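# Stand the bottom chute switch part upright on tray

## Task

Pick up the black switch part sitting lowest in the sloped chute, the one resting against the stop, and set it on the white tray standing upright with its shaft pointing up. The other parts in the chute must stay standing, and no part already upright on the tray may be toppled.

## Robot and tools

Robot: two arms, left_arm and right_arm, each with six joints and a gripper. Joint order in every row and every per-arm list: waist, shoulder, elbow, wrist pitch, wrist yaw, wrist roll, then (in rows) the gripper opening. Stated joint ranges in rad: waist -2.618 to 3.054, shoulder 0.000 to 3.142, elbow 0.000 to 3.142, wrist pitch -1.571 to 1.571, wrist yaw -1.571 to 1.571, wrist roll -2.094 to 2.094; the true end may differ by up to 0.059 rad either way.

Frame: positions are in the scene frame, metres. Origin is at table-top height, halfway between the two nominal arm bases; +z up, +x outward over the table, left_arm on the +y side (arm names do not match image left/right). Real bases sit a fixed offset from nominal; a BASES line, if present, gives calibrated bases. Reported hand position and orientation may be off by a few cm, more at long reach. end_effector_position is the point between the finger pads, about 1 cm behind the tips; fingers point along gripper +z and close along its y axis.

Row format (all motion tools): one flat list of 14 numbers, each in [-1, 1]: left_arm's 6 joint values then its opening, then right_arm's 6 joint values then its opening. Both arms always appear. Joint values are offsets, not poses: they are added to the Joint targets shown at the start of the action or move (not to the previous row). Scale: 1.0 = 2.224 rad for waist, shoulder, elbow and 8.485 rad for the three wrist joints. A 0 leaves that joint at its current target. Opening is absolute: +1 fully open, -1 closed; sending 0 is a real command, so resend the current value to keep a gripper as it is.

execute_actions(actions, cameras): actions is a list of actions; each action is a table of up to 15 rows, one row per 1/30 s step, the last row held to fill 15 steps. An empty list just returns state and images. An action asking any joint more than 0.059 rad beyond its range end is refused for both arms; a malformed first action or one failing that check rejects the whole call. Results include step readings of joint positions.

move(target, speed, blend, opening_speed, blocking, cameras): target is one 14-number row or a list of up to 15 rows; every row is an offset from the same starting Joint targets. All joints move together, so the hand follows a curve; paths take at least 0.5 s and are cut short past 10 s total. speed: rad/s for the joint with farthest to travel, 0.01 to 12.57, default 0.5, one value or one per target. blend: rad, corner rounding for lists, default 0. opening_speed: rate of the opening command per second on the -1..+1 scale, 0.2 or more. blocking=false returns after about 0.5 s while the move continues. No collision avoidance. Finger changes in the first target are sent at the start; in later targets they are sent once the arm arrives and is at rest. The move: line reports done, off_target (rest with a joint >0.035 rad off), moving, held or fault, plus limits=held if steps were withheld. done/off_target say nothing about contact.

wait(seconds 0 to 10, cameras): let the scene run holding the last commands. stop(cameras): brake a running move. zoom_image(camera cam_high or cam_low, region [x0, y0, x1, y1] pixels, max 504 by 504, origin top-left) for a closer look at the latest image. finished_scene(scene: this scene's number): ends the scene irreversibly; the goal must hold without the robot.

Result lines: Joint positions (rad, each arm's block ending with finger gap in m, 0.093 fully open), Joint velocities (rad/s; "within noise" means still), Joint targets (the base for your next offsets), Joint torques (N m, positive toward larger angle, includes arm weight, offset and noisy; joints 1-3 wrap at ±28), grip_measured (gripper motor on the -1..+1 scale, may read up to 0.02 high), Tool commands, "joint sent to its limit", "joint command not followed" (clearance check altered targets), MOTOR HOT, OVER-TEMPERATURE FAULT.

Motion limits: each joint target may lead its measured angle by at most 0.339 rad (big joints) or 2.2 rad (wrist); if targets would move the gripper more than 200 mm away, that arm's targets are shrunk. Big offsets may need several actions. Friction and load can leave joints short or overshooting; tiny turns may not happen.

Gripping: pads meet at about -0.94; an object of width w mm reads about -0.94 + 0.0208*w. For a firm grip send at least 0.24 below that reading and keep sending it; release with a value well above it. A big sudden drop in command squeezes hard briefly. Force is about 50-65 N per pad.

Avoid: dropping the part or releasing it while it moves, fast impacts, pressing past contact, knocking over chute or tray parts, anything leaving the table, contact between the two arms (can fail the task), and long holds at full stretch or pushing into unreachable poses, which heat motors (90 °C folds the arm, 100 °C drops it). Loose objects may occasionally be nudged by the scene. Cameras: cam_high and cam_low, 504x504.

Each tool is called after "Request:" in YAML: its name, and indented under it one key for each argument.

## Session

Request:
execute_actions:
  actions: []

Request:
zoom_image:
  camera: "cam_high"
  region: [60, 100, 310, 280]

Request:
zoom_image:
  camera: "cam_low"
  region: [180, 160, 370, 350]

Scene clock: 0.00 s.
left_arm: end_effector_position=(+0.3869, +0.3485, +0.3865) grip_measured=+1.000 end_effector_quat_wxyz=(+0.693, -0.017, +0.721, +0.015) | right_arm: end_effector_position=(+0.3412, -0.3156, +0.1263) grip_measured=+1.000 end_effector_quat_wxyz=(+0.657, +0.030, +0.752, -0.053)
Joint positions: left_arm=[0.011 1.041 1.02 -0.019 0.013 -0.001 0.093] | right_arm=[0.06 1.531 0.241 1.156 0.144 -0.022 0.093]
Joint velocities: within noise
Joint torques (N m): no reading
Heat: left arm: 39 °C; right arm: 26 °C.
Joint targets: left_arm=[0.011 1.035 1.034 -0.008 0.013 -0.001] | right_arm=[0.060 1.526 0.247 1.157 0.145 -0.021]
Tool commands: left_gripper/opening=+1.0 right_gripper/opening=+1.0

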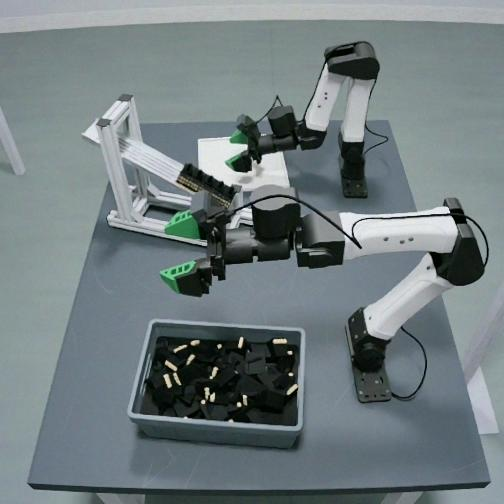

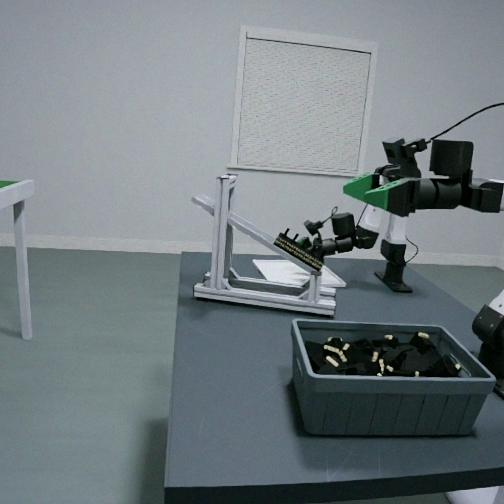

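Scaled by 2.016 from the camera's 504x504 image, which has a finer 720x720 frame.

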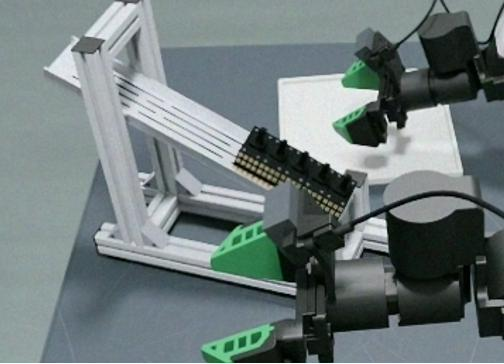

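Scaled by 2.653 from the camera's 504x504 image, which has a finer 720x720 frame.

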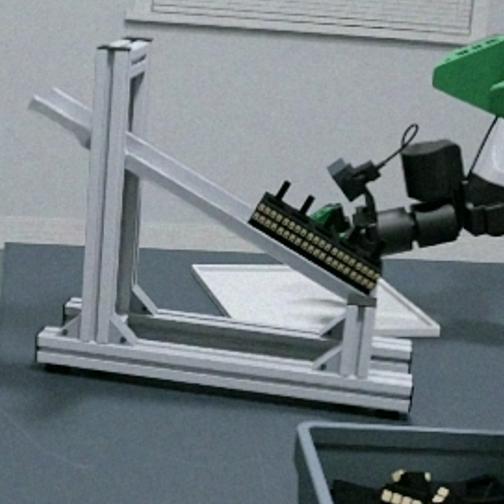

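Request:
move:
  target: [0.3997, -0.2855, -0.2406, 0, 0, 0, 1, -0.0719, -0.4613, 0.1587, -0.13636, -0.01709, 0.00247, 0.2]
  speed: 1.2

Request:
zoom_image:
  camera: "cam_high"
  region: [160, 140, 260, 240]

Request:
zoom_image:
  camera: "cam_low"
  region: [260, 210, 360, 310]

Request:
zoom_image:
  camera: "cam_high"
  region: [80, 85, 300, 265]

Request:
zoom_image:
  camera: "cam_low"
  region: [180, 160, 360, 330]

Scene clock: 13.60 s.
left_arm: end_effector_position=(+0.1659, +0.5353, +0.3199) grip_measured=+1.000 end_effector_quat_wxyz=(+0.656, -0.304, +0.608, +0.328) | right_arm: end_effector_position=(+0.2343, -0.3366, +0.3395) grip_measured=+0.202 end_effector_quat_wxyz=(+0.734, +0.043, +0.676, -0.054)
Joint positions: left_arm=[0.894 0.406 0.503 -0.019 0.014 -0.001 0.093] | right_arm=[-0.093 0.502 0.58 0.005 0.009 -0.01 0.055]
Joint velocities: within noise
Joint torques (N m): left_arm=[0.73 0.83 6.39 2.29 0.02 0.01] | right_arm=[-0.35 0.51 9.66 1.82 -0.24 0]
Heat: left arm: 43 °C; right arm: 27 °C.
Joint targets: left_arm=[0.900 0.400 0.498 -0.008 0.013 -0.001] | right_arm=[-0.100 0.500 0.601 0.000 -0.001 -0.001]
move: done

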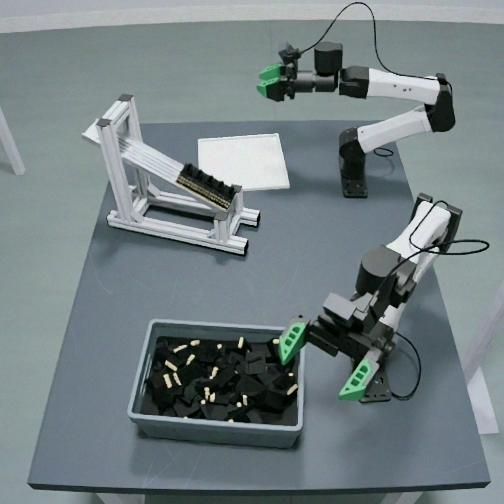

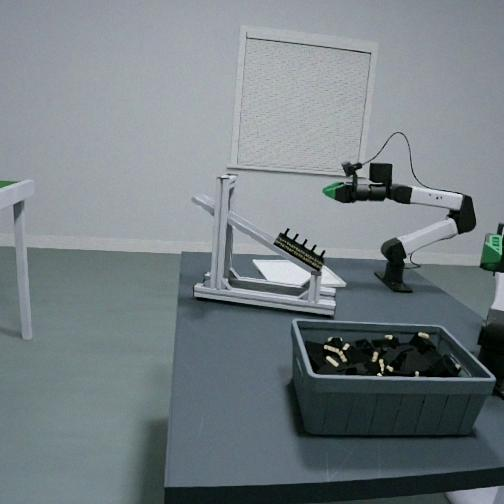

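Scaled by 5.040 from the camera's 504x504 image, which has a finer 720x720 frame.

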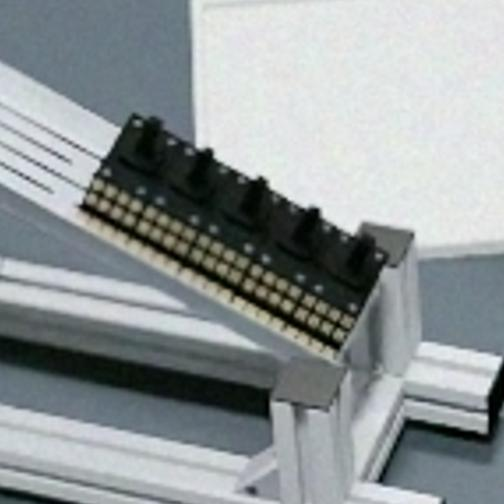

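Scaled by 5.040 from the camera's 504x504 image, which has a finer 720x720 frame.

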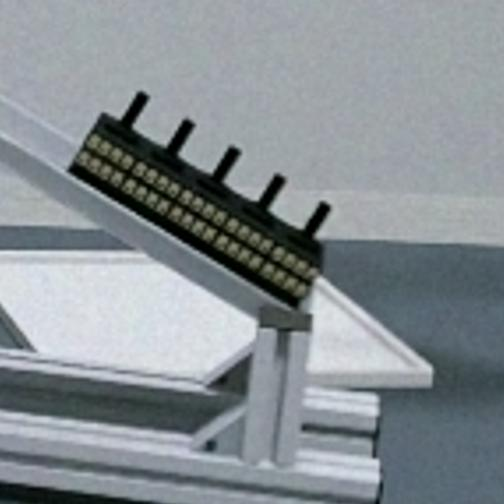

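Scaled by 2.291 from the camera's 504x504 image, which has a finer 720x720 frame.

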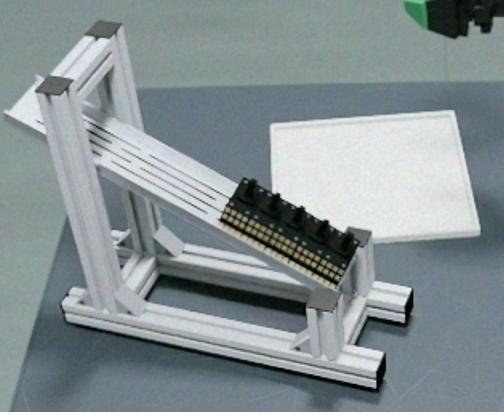

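Scaled by 2.800 from the camera's 504x504 image, which has a finer 720x720 frame.

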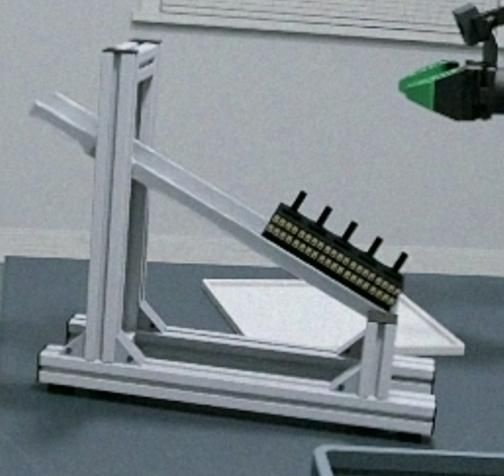

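Request:
move:
  target:
    - [0, 0, 0, 0, 0, 0, 1, 0.4047, 0.5306, 0.5845, -0.165, 0.04372, 0.10607, 0.2]
    - [0, 0, 0, 0, 0, 0, 1, 0.40513, 0.69919, 0.70908, -0.17325, 0.04761, 0.12123, 0.2]
  speed: [0.9, 0.35]
  blend: 0.08

Request:
zoom_image:
  camera: "cam_high"
  region: [200, 150, 270, 220]

Request:
zoom_image:
  camera: "cam_low"
  region: [290, 210, 360, 280]

Scene clock: 68.20 s.
left_arm: end_effector_position=(+0.1659, +0.5353, +0.3199) grip_measured=+1.000 end_effector_quat_wxyz=(+0.656, -0.304, +0.608, +0.328) | right_arm: end_effector_position=(+0.3233, -0.0496, +0.2130) grip_measured=+0.202 end_effector_quat_wxyz=(+0.224, +0.147, +0.963, -0.031)
Joint positions: left_arm=[0.894 0.406 0.503 -0.019 0.014 -0.001 0.093] | right_arm=[0.798 2.041 2.154 -1.444 0.393 1.017 0.055]
Joint velocities: within noise
Joint torques (N m): left_arm=[0.72 0.83 6.35 2.29 0.02 0] | right_arm=[0.44 -9.55 8.64 0.39 0.33 -0.02]
Heat: left arm: 46 °C; right arm: 31 °C.
Joint targets: left_arm=[0.900 0.400 0.498 -0.008 0.013 -0.001] | right_arm=[0.801 2.055 2.178 -1.470 0.404 1.028]
move: done

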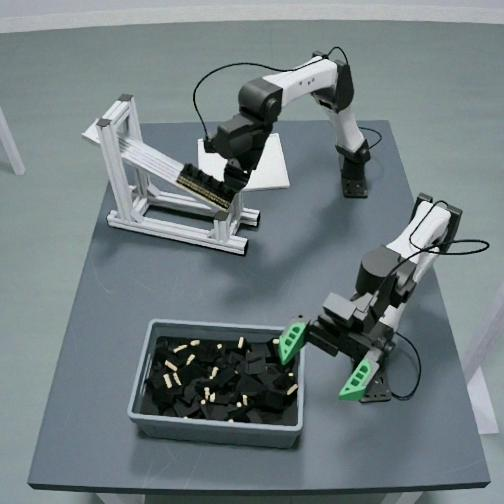

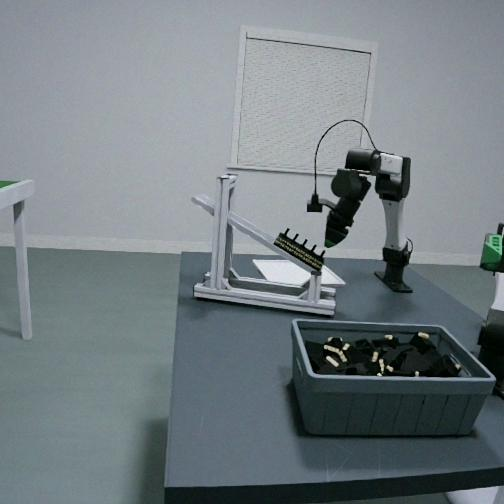

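Scaled by 7.200 from the camera's 504x504 image, which has a finer 720x720 frame.

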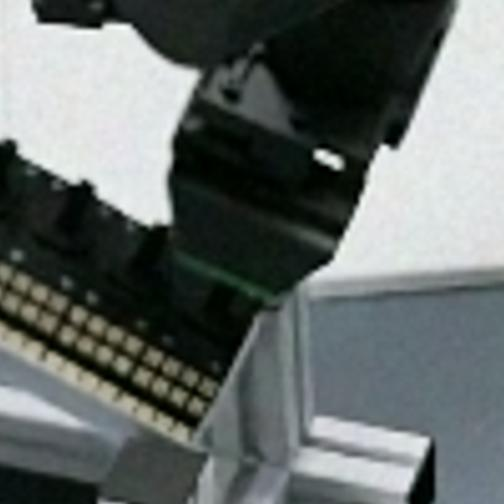

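Scaled by 7.200 from the camera's 504x504 image, which has a finer 720x720 frame.

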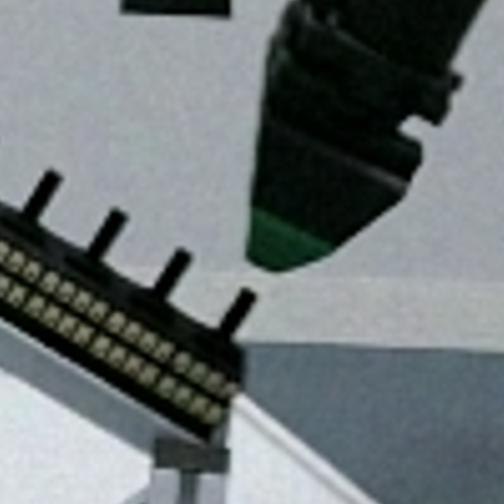

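Request:
move:
  target: [0, 0, 0, 0, 0, 0, 1, -0.0072, 0.02248, 0.0009, 0.00819, 0, 0, 0.2]
  speed: 0.12

Request:
zoom_image:
  camera: "cam_high"
  region: [200, 150, 270, 220]

Request:
zoom_image:
  camera: "cam_low"
  region: [290, 210, 360, 280]

Scene clock: 106.93 s.
left_arm: end_effector_position=(+0.1659, +0.5353, +0.3199) grip_measured=+1.000 end_effector_quat_wxyz=(+0.656, -0.304, +0.608, +0.328) | right_arm: end_effector_position=(+0.3346, -0.0410, +0.1966) grip_measured=+0.202 end_effector_quat_wxyz=(+0.225, +0.149, +0.962, -0.031)
Joint positions: left_arm=[0.894 0.406 0.503 -0.019 0.014 -0.001 0.093] | right_arm=[0.795 2.087 2.154 -1.398 0.394 1.018 0.055]
Joint velocities: within noise
Joint torques (N m): left_arm=[0.72 0.8 6.38 2.28 0.02 0] | right_arm=[-0.55 -9.58 8.92 0.56 0.33 0.01]
Heat: left arm: 46 °C; right arm: 33 °C.
Joint targets: left_arm=[0.900 0.400 0.498 -0.008 0.013 -0.001] | right_arm=[0.785 2.105 2.180 -1.400 0.404 1.028]
move: done

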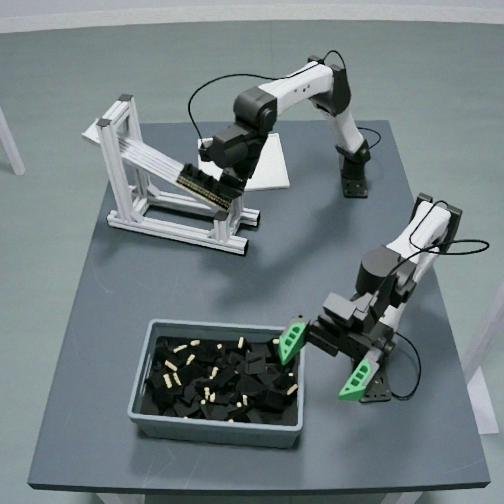

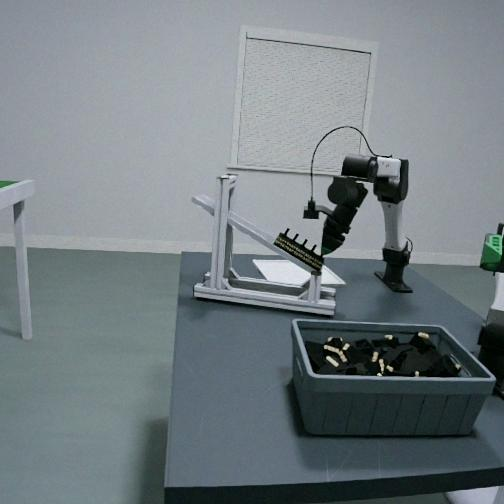

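Scaled by 7.200 from the camera's 504x504 image, which has a finer 720x720 frame.

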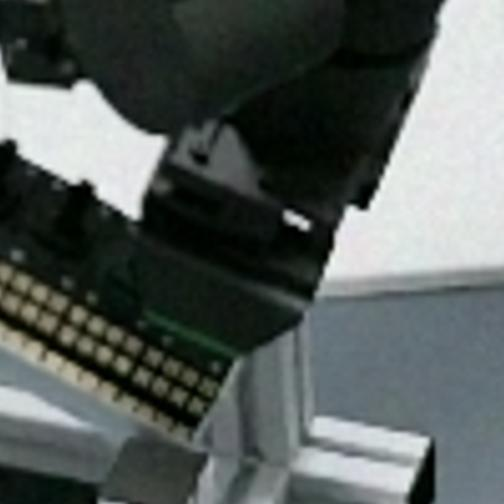

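Scaled by 7.200 from the camera's 504x504 image, which has a finer 720x720 frame.

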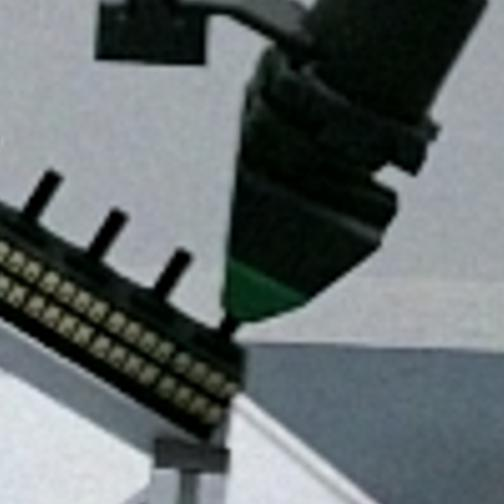

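Request:
zoom_image:
  camera: "cam_high"
  region: [212, 176, 248, 212]

Request:
zoom_image:
  camera: "cam_low"
  region: [305, 230, 341, 266]

Scaled by 14.000 from the camera's 504x504 image, which has a finer 720x720 frame.

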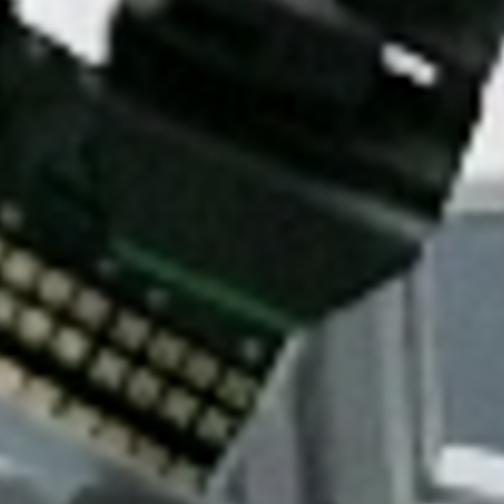

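Scaled by 14.000 from the camera's 504x504 image, which has a finer 720x720 frame.

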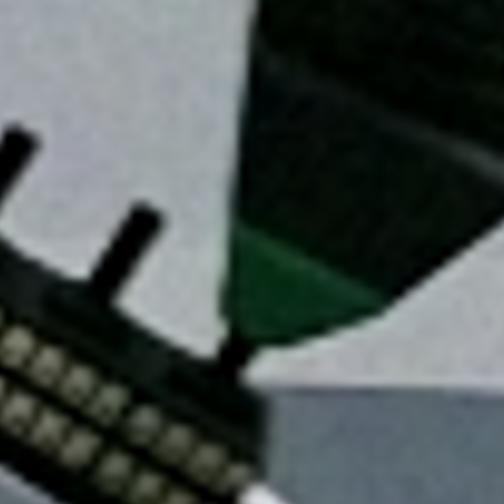

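Request:
move:
  target: [0, 0, 0, 0, 0, 0, 1, -0.00495, 0, -0.04159, 0.0053, 0, 0, 0.2]
  speed: 0.1

Request:
zoom_image:
  camera: "cam_high"
  region: [212, 176, 248, 212]

Request:
zoom_image:
  camera: "cam_low"
  region: [305, 230, 341, 266]

Scene clock: 302.47 s.
left_arm: end_effector_position=(+0.1659, +0.5353, +0.3199) grip_measured=+1.000 end_effector_quat_wxyz=(+0.656, -0.304, +0.608, +0.328) | right_arm: end_effector_position=(+0.3391, -0.0450, +0.1824) grip_measured=+0.202 end_effector_quat_wxyz=(+0.221, +0.155, +0.962, -0.037)
Joint positions: left_arm=[0.894 0.406 0.503 -0.019 0.014 -0.001 0.093] | right_arm=[0.781 2.087 2.098 -1.353 0.394 1.018 0.055]
Joint velocities: within noise
Joint torques (N m): left_arm=[0.72 0.84 6.39 2.28 0.02 0.01] | right_arm=[-0.36 -9.66 5.61 0.53 0.33 0.01]
Heat: left arm: 49 °C; right arm: 34 °C.
Joint targets: left_arm=[0.900 0.400 0.498 -0.008 0.013 -0.001] | right_arm=[0.774 2.105 2.087 -1.355 0.404 1.028]
move: done

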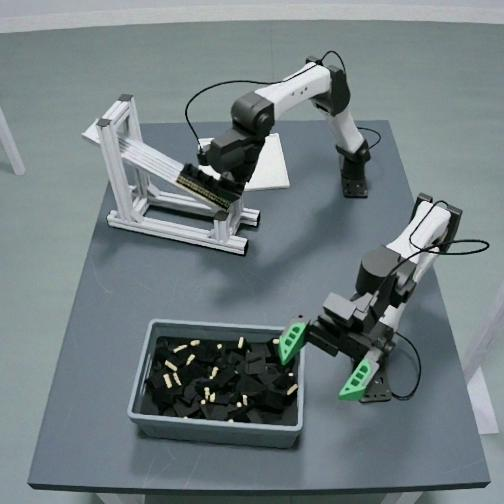

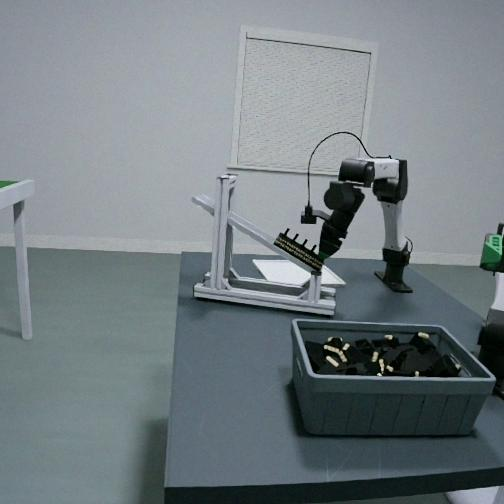

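Scaled by 14.000 from the camera's 504x504 image, which has a finer 720x720 frame.

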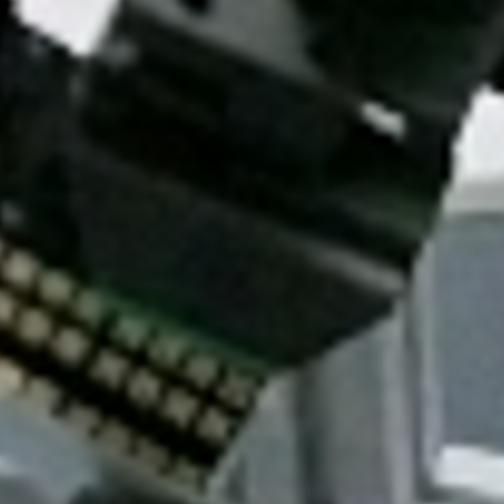

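Scaled by 14.000 from the camera's 504x504 image, which has a finer 720x720 frame.

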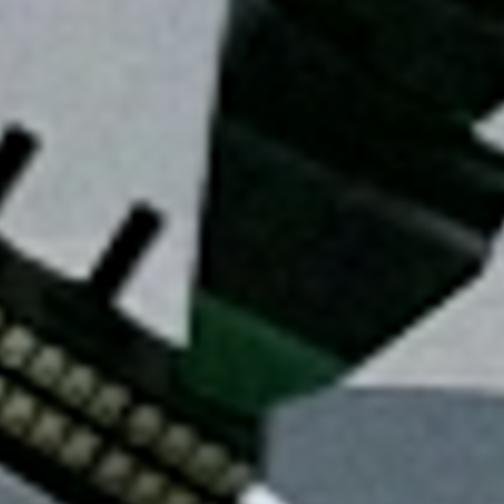

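Request:
move:
  target: [0, 0, 0, 0, 0, 0, 1, 0, 0, 0, 0, 0, 0, -0.5]
  opening_speed: 0.5

Request:
zoom_image:
  camera: "cam_high"
  region: [212, 176, 248, 212]

Request:
zoom_image:
  camera: "cam_low"
  region: [305, 230, 341, 266]

Scene clock: 308.97 s.
left_arm: end_effector_position=(+0.1659, +0.5353, +0.3199) grip_measured=+1.000 end_effector_quat_wxyz=(+0.656, -0.304, +0.608, +0.328) | right_arm: end_effector_position=(+0.3393, -0.0449, +0.1825) grip_measured=-0.498 end_effector_quat_wxyz=(+0.222, +0.155, +0.962, -0.037)
Joint positions: left_arm=[0.894 0.406 0.503 -0.019 0.014 -0.001 0.093] | right_arm=[0.781 2.087 2.098 -1.352 0.394 1.018 0.021]
Joint velocities: within noise
Joint torques (N m): left_arm=[0.69 0.84 6.38 2.28 0.02 0.01] | right_arm=[-0.36 -9.66 5.61 0.56 0.33 0.01]
Heat: left arm: 49 °C; right arm: 33 °C.
Joint targets: left_arm=[0.900 0.400 0.498 -0.008 0.013 -0.001] | right_arm=[0.774 2.105 2.087 -1.355 0.404 1.028]
move: done

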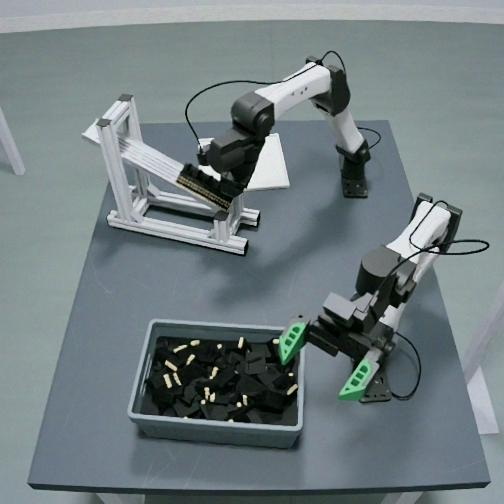

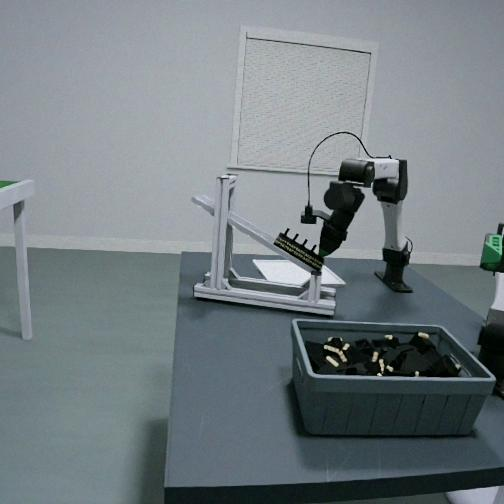

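Scaled by 14.000 from the camera's 504x504 image, which has a finer 720x720 frame.

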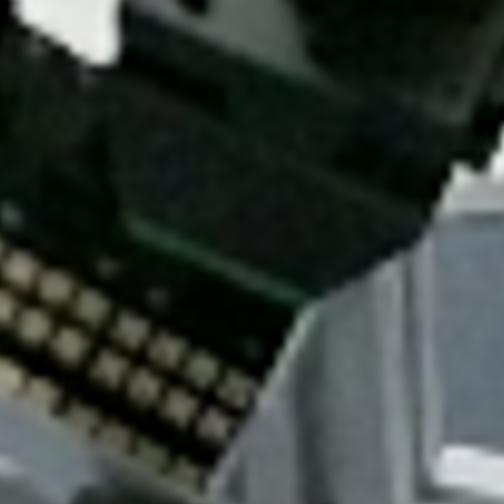

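Scaled by 14.000 from the camera's 504x504 image, which has a finer 720x720 frame.

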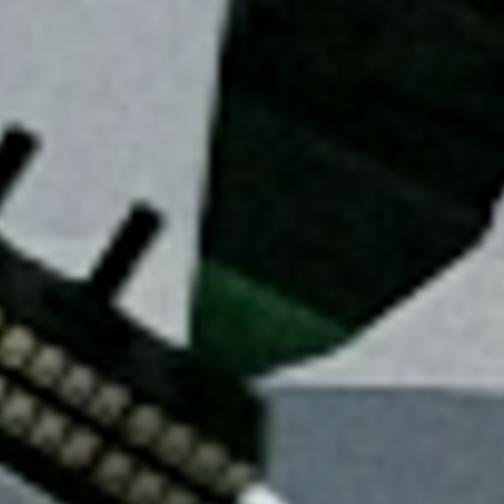

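Request:
move:
  target: [0, 0, 0, 0, 0, 0, 1, 0, 0, 0, 0, 0, 0, -0.7]
  opening_speed: 0.3

Request:
zoom_image:
  camera: "cam_high"
  region: [212, 176, 248, 212]

Scene clock: 317.87 s.
left_arm: end_effector_position=(+0.1659, +0.5353, +0.3199) grip_measured=+1.000 end_effector_quat_wxyz=(+0.656, -0.304, +0.608, +0.328) | right_arm: end_effector_position=(+0.3403, -0.0439, +0.1828) grip_measured=-0.698 end_effector_quat_wxyz=(+0.224, +0.155, +0.962, -0.034)
Joint positions: left_arm=[0.894 0.406 0.503 -0.019 0.014 -0.001 0.093] | right_arm=[0.781 2.087 2.098 -1.346 0.394 1.018 0.012]
Joint velocities: within noise
Joint torques (N m): left_arm=[0.68 0.87 6.39 2.29 0.02 0.01] | right_arm=[-0.36 -9.68 5.61 0.52 0.33 0.01]
Heat: left arm: 49 °C; right arm: 32 °C.
Joint targets: left_arm=[0.900 0.400 0.498 -0.008 0.013 -0.001] | right_arm=[0.774 2.105 2.087 -1.355 0.404 1.028]
move: done

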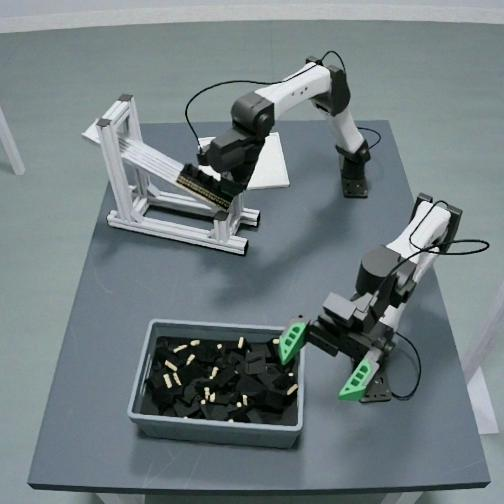

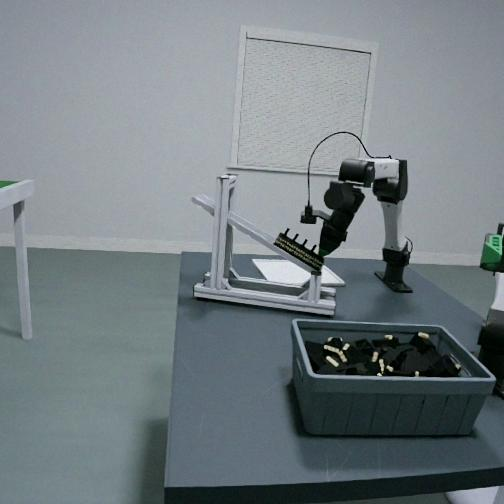

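Scaled by 14.000 from the camera's 504x504 image, which has a finer 720x720 frame.

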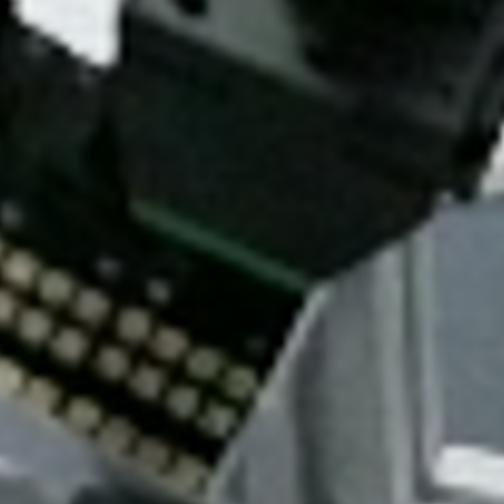

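Request:
move:
  target:
    - [0, 0, 0, 0, 0, 0, 1, 0, 0, 0, 0, 0, 0, -0.5]
    - [0, 0, 0, 0, 0, 0, 1, 0, 0, 0, 0.00212, -0.00389, 0, -0.5]
    - [0, 0, 0, 0, 0, 0, 1, 0, 0, 0, 0.00212, -0.00389, 0, -0.7]
  speed: 0.1
  opening_speed: 0.4

Request:
zoom_image:
  camera: "cam_high"
  region: [212, 176, 248, 212]

Request:
zoom_image:
  camera: "cam_low"
  region: [305, 230, 341, 266]

Scene clock: 337.57 s.
left_arm: end_effector_position=(+0.1659, +0.5353, +0.3199) grip_measured=+1.000 end_effector_quat_wxyz=(+0.656, -0.304, +0.608, +0.328) | right_arm: end_effector_position=(+0.3408, -0.0403, +0.1825) grip_measured=-0.698 end_effector_quat_wxyz=(+0.221, +0.155, +0.962, -0.025)
Joint positions: left_arm=[0.894 0.406 0.503 -0.019 0.014 -0.001 0.093] | right_arm=[0.781 2.087 2.098 -1.334 0.379 1.018 0.012]
Joint velocities: within noise
Joint torques (N m): left_arm=[0.7 0.84 6.39 2.27 0.02 0.01] | right_arm=[-0.47 -9.69 5.65 0.6 0.11 0.01]
Heat: left arm: 49 °C; right arm: 31 °C.
Joint targets: left_arm=[0.900 0.400 0.498 -0.008 0.013 -0.001] | right_arm=[0.774 2.105 2.087 -1.337 0.371 1.028]
move: done

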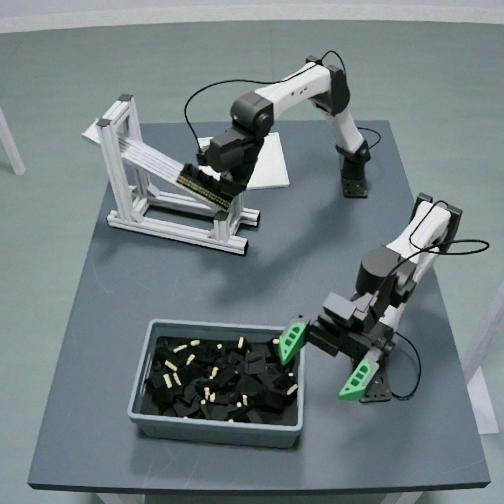

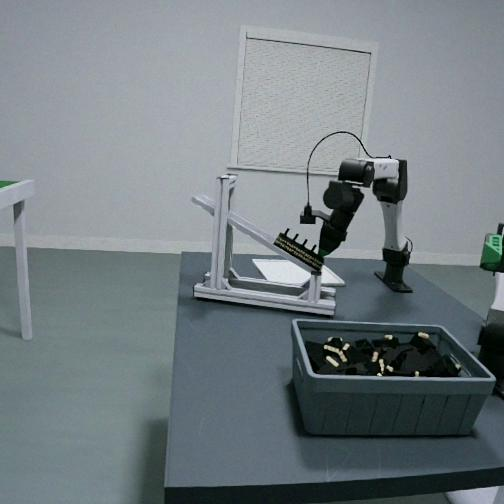

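Scaled by 14.000 from the camera's 504x504 image, which has a finer 720x720 frame.

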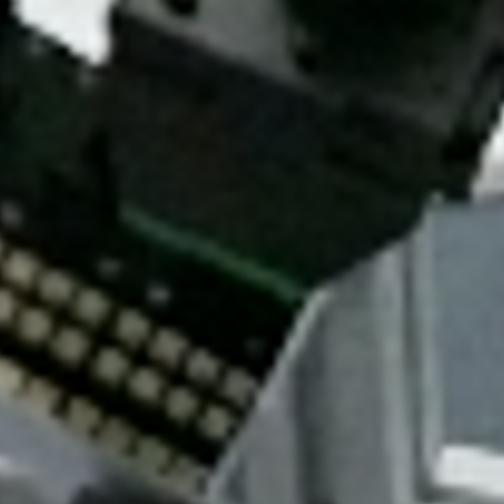

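Scaled by 14.000 from the camera's 504x504 image, which has a finer 720x720 frame.

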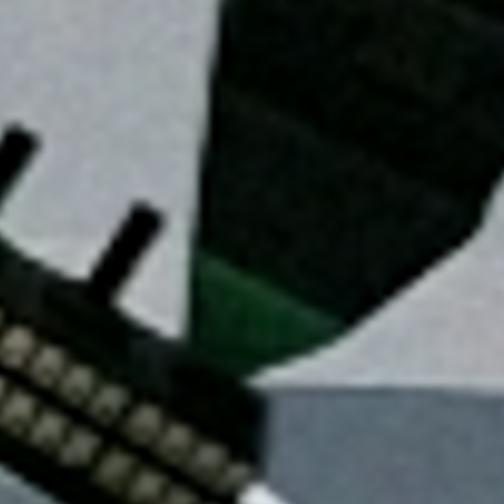

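Request:
move:
  target: [0, 0, 0, 0, 0, 0, 1, 0, 0, 0, 0, 0, 0, -1]
  opening_speed: 0.3

Request:
zoom_image:
  camera: "cam_high"
  region: [212, 176, 248, 212]

Request:
zoom_image:
  camera: "cam_low"
  region: [290, 210, 360, 280]

Scene clock: 343.77 s.
left_arm: end_effector_position=(+0.1659, +0.5353, +0.3199) grip_measured=+1.000 end_effector_quat_wxyz=(+0.656, -0.304, +0.608, +0.328) | right_arm: end_effector_position=(+0.3421, -0.0389, +0.1830) grip_measured=-0.919 end_effector_quat_wxyz=(+0.224, +0.157, +0.962, -0.021)
Joint positions: left_arm=[0.894 0.406 0.503 -0.019 0.014 -0.001 0.093] | right_arm=[0.781 2.087 2.098 -1.325 0.378 1.019 0.001]
Joint velocities: within noise
Joint torques (N m): left_arm=[0.7 0.84 6.38 2.29 0.02 0.01] | right_arm=[-0.38 -9.7 5.68 0.53 0.11 0]
Heat: left arm: 49 °C; right arm: 31 °C.
Joint targets: left_arm=[0.900 0.400 0.498 -0.008 0.013 -0.001] | right_arm=[0.774 2.105 2.087 -1.337 0.371 1.028]
move: done

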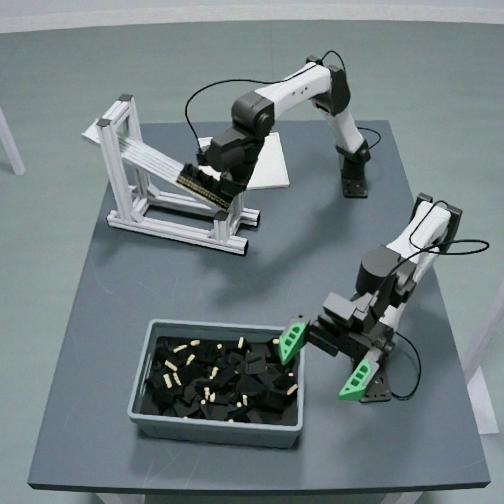

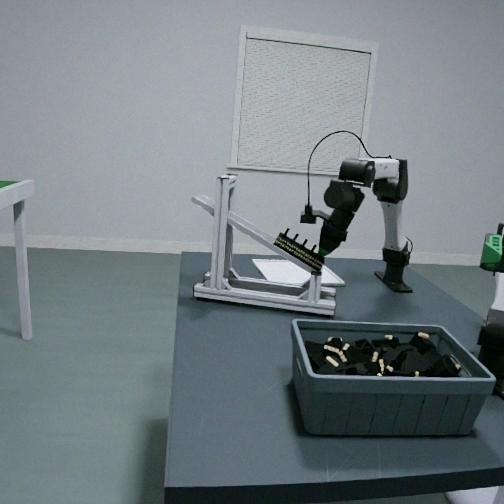

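Scaled by 14.000 from the camera's 504x504 image, which has a finer 720x720 frame.

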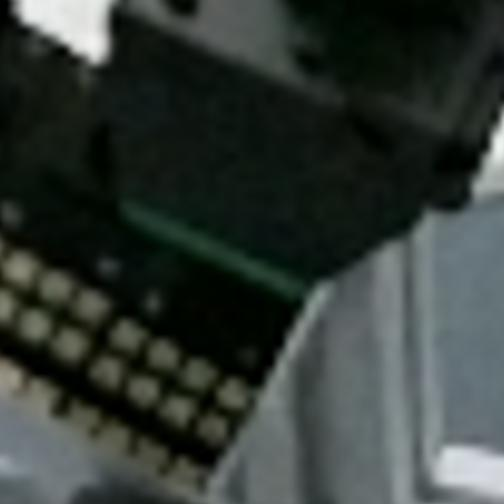

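Scaled by 7.200 from the camera's 504x504 image, which has a finer 720x720 frame.

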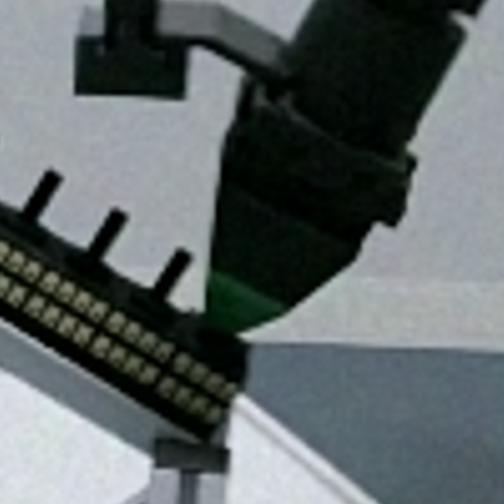

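Request:
move:
  target: [0, 0, 0, 0, 0, 0, 1, 0.0108, 0, 0.0351, -0.0066, 0, 0, -1]
  speed: 0.08

Request:
zoom_image:
  camera: "cam_high"
  region: [200, 150, 270, 220]

Request:
zoom_image:
  camera: "cam_low"
  region: [290, 210, 360, 280]

Scene clock: 353.47 s.
left_arm: end_effector_position=(+0.1659, +0.5353, +0.3199) grip_measured=+1.000 end_effector_quat_wxyz=(+0.656, -0.304, +0.608, +0.328) | right_arm: end_effector_position=(+0.3366, -0.0365, +0.1921) grip_measured=-0.935 end_effector_quat_wxyz=(+0.221, +0.152, +0.963, -0.018)
Joint positions: left_arm=[0.894 0.406 0.503 -0.019 0.014 -0.001 0.093] | right_arm=[0.791 2.087 2.138 -1.367 0.371 1.021 0]
Joint velocities: within noise
Joint torques (N m): left_arm=[0.72 0.83 6.41 2.29 0.02 -0.01] | right_arm=[0.81 -9.65 9.13 0.4 0.19 -0.02]
Heat: left arm: 49 °C; right arm: 31 °C.
Joint targets: left_arm=[0.900 0.400 0.498 -0.008 0.013 -0.001] | right_arm=[0.798 2.105 2.165 -1.393 0.371 1.028]
move: done

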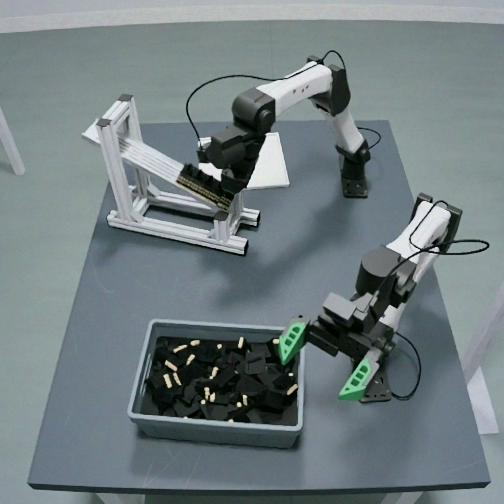

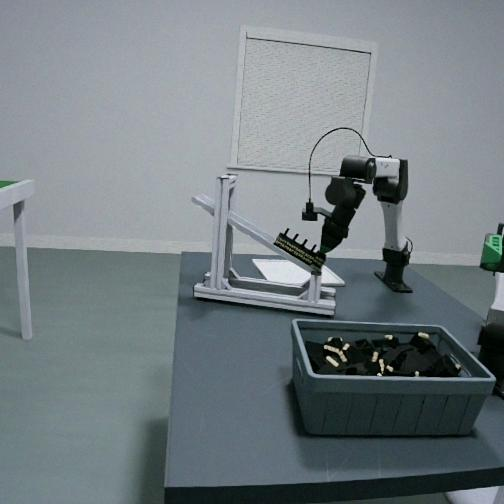

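Scaled by 7.200 from the camera's 504x504 image, which has a finer 720x720 frame.

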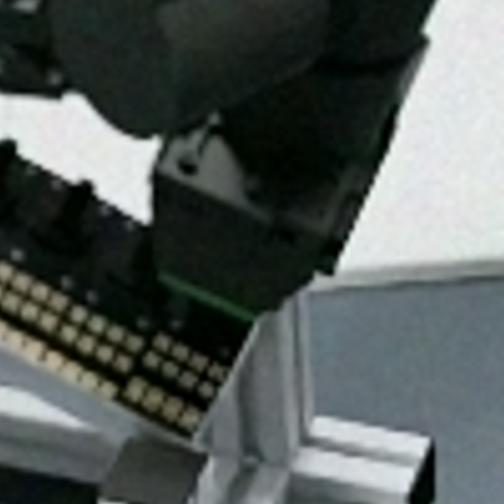

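Scaled by 7.200 from the camera's 504x504 image, which has a finer 720x720 frame.

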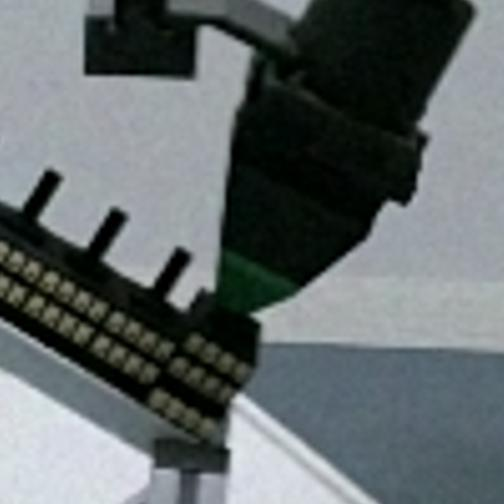

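Request:
move:
  target: [0, 0, 0, 0, 0, 0, 1, 0.0117, 0, 0.05036, -0.01237, 0, 0, -1]
  speed: 0.12

Request:
zoom_image:
  camera: "cam_high"
  region: [200, 150, 270, 220]

Request:
zoom_image:
  camera: "cam_low"
  region: [290, 210, 360, 280]

Scene clock: 365.03 s.
left_arm: end_effector_position=(+0.1659, +0.5353, +0.3199) grip_measured=+1.000 end_effector_quat_wxyz=(+0.656, -0.304, +0.608, +0.328) | right_arm: end_effector_position=(+0.3215, -0.0316, +0.2167) grip_measured=-0.935 end_effector_quat_wxyz=(+0.217, +0.138, +0.966, -0.014)
Joint positions: left_arm=[0.894 0.406 0.503 -0.019 0.014 -0.001 0.093] | right_arm=[0.82 2.091 2.25 -1.48 0.364 1.021 0]
Joint velocities: within noise
Joint torques (N m): left_arm=[0.69 0.83 6.42 2.29 0.01 -0.01] | right_arm=[0.57 -9.81 8.85 0.43 0.3 -0.02]
Heat: left arm: 49 °C; right arm: 32 °C.
Joint targets: left_arm=[0.900 0.400 0.498 -0.008 0.013 -0.001] | right_arm=[0.824 2.105 2.277 -1.498 0.370 1.028]
move: done

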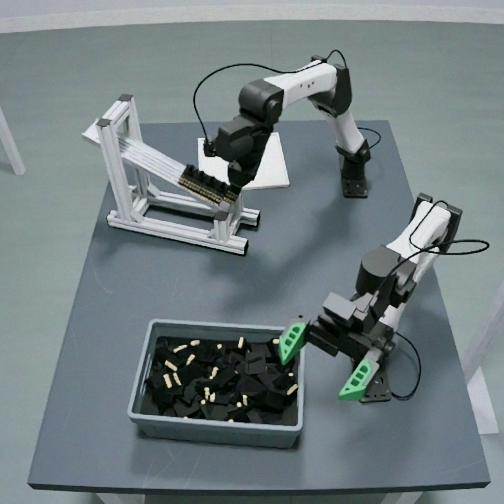

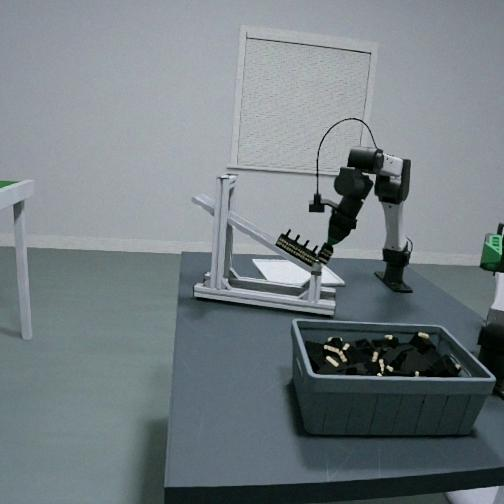

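Scaled by 7.200 from the camera's 504x504 image, which has a finer 720x720 frame.

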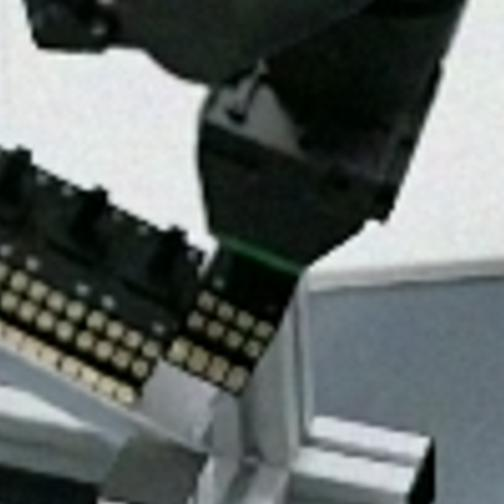

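Scaled by 7.200 from the camera's 504x504 image, which has a finer 720x720 frame.

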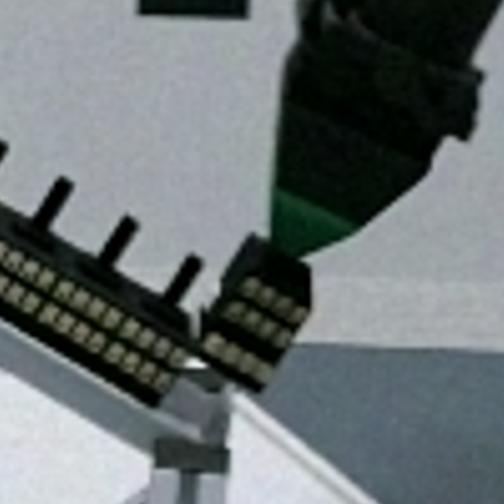

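Request:
move:
  target:
    - [0, 0, 0, 0, 0, 0, 1, 0.00944, -0.13264, -0.05621, 0.00448, -0.01332, -0.0363, -1]
    - [0, 0, 0, 0, 0, 0, 1, -0.48921, -0.09847, -0.20863, -0.00082, -0.04361, -0.15557, -1]
    - [0, 0, 0, 0, 0, 0, 1, -0.48921, -0.08138, -0.31295, 0.02876, -0.04361, -0.15557, -1]
  speed: [0.25, 0.6, 0.25]
  blend: [0.08, 0.06, 0]

Request:
zoom_image:
  camera: "cam_high"
  region: [200, 110, 300, 210]

Request:
zoom_image:
  camera: "cam_low"
  region: [260, 200, 360, 300]

Scene clock: 398.60 s.
left_arm: end_effector_position=(+0.1659, +0.5353, +0.3199) grip_measured=+1.000 end_effector_quat_wxyz=(+0.656, -0.304, +0.608, +0.328) | right_arm: end_effector_position=(+0.3104, -0.4089, +0.0997) grip_measured=-0.935 end_effector_quat_wxyz=(+0.000, +0.009, +1.000, -0.006)
Joint positions: left_arm=[0.894 0.406 0.503 -0.019 0.014 -0.001 0.093] | right_arm=[-0.265 1.911 1.59 -1.247 0.011 -0.283 0]
Joint velocities: within noise
Joint torques (N m): left_arm=[0.66 0.85 6.39 2.29 0.02 0] | right_arm=[0.28 -8.38 5.64 0.17 -0.24 -0.18]
Heat: left arm: 49 °C; right arm: 34 °C.
Joint targets: left_arm=[0.900 0.400 0.498 -0.008 0.013 -0.001] | right_arm=[-0.264 1.924 1.581 -1.254 0.001 -0.292]
move: done

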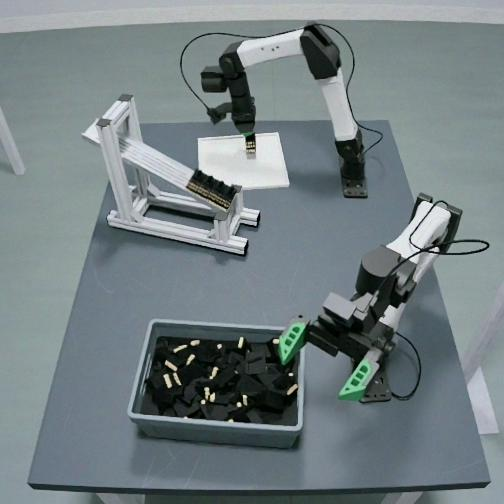

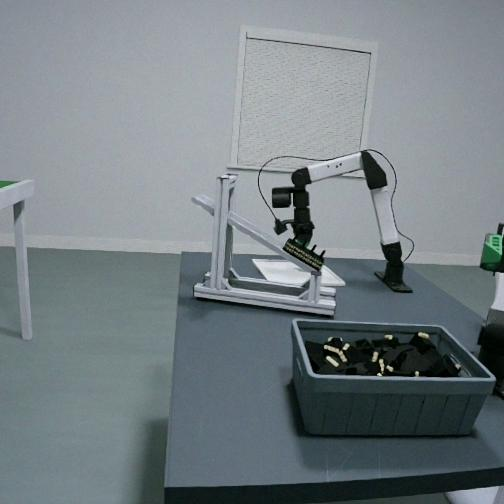

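Scaled by 5.040 from the camera's 504x504 image, which has a finer 720x720 frame.

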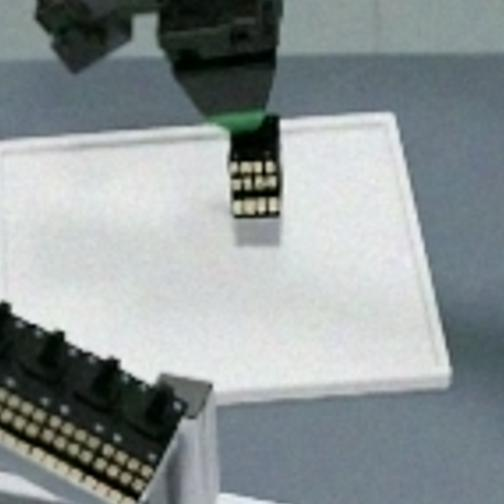

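Scaled by 5.040 from the camera's 504x504 image, which has a finer 720x720 frame.

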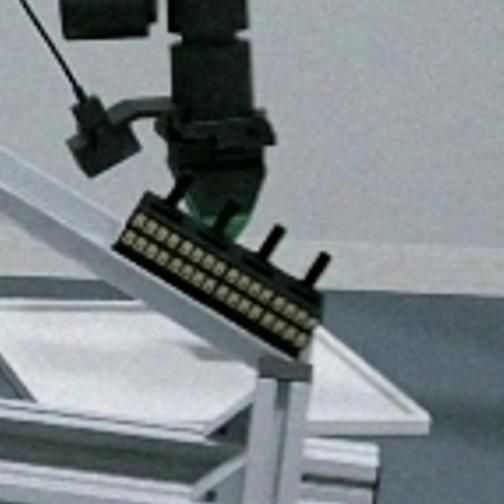

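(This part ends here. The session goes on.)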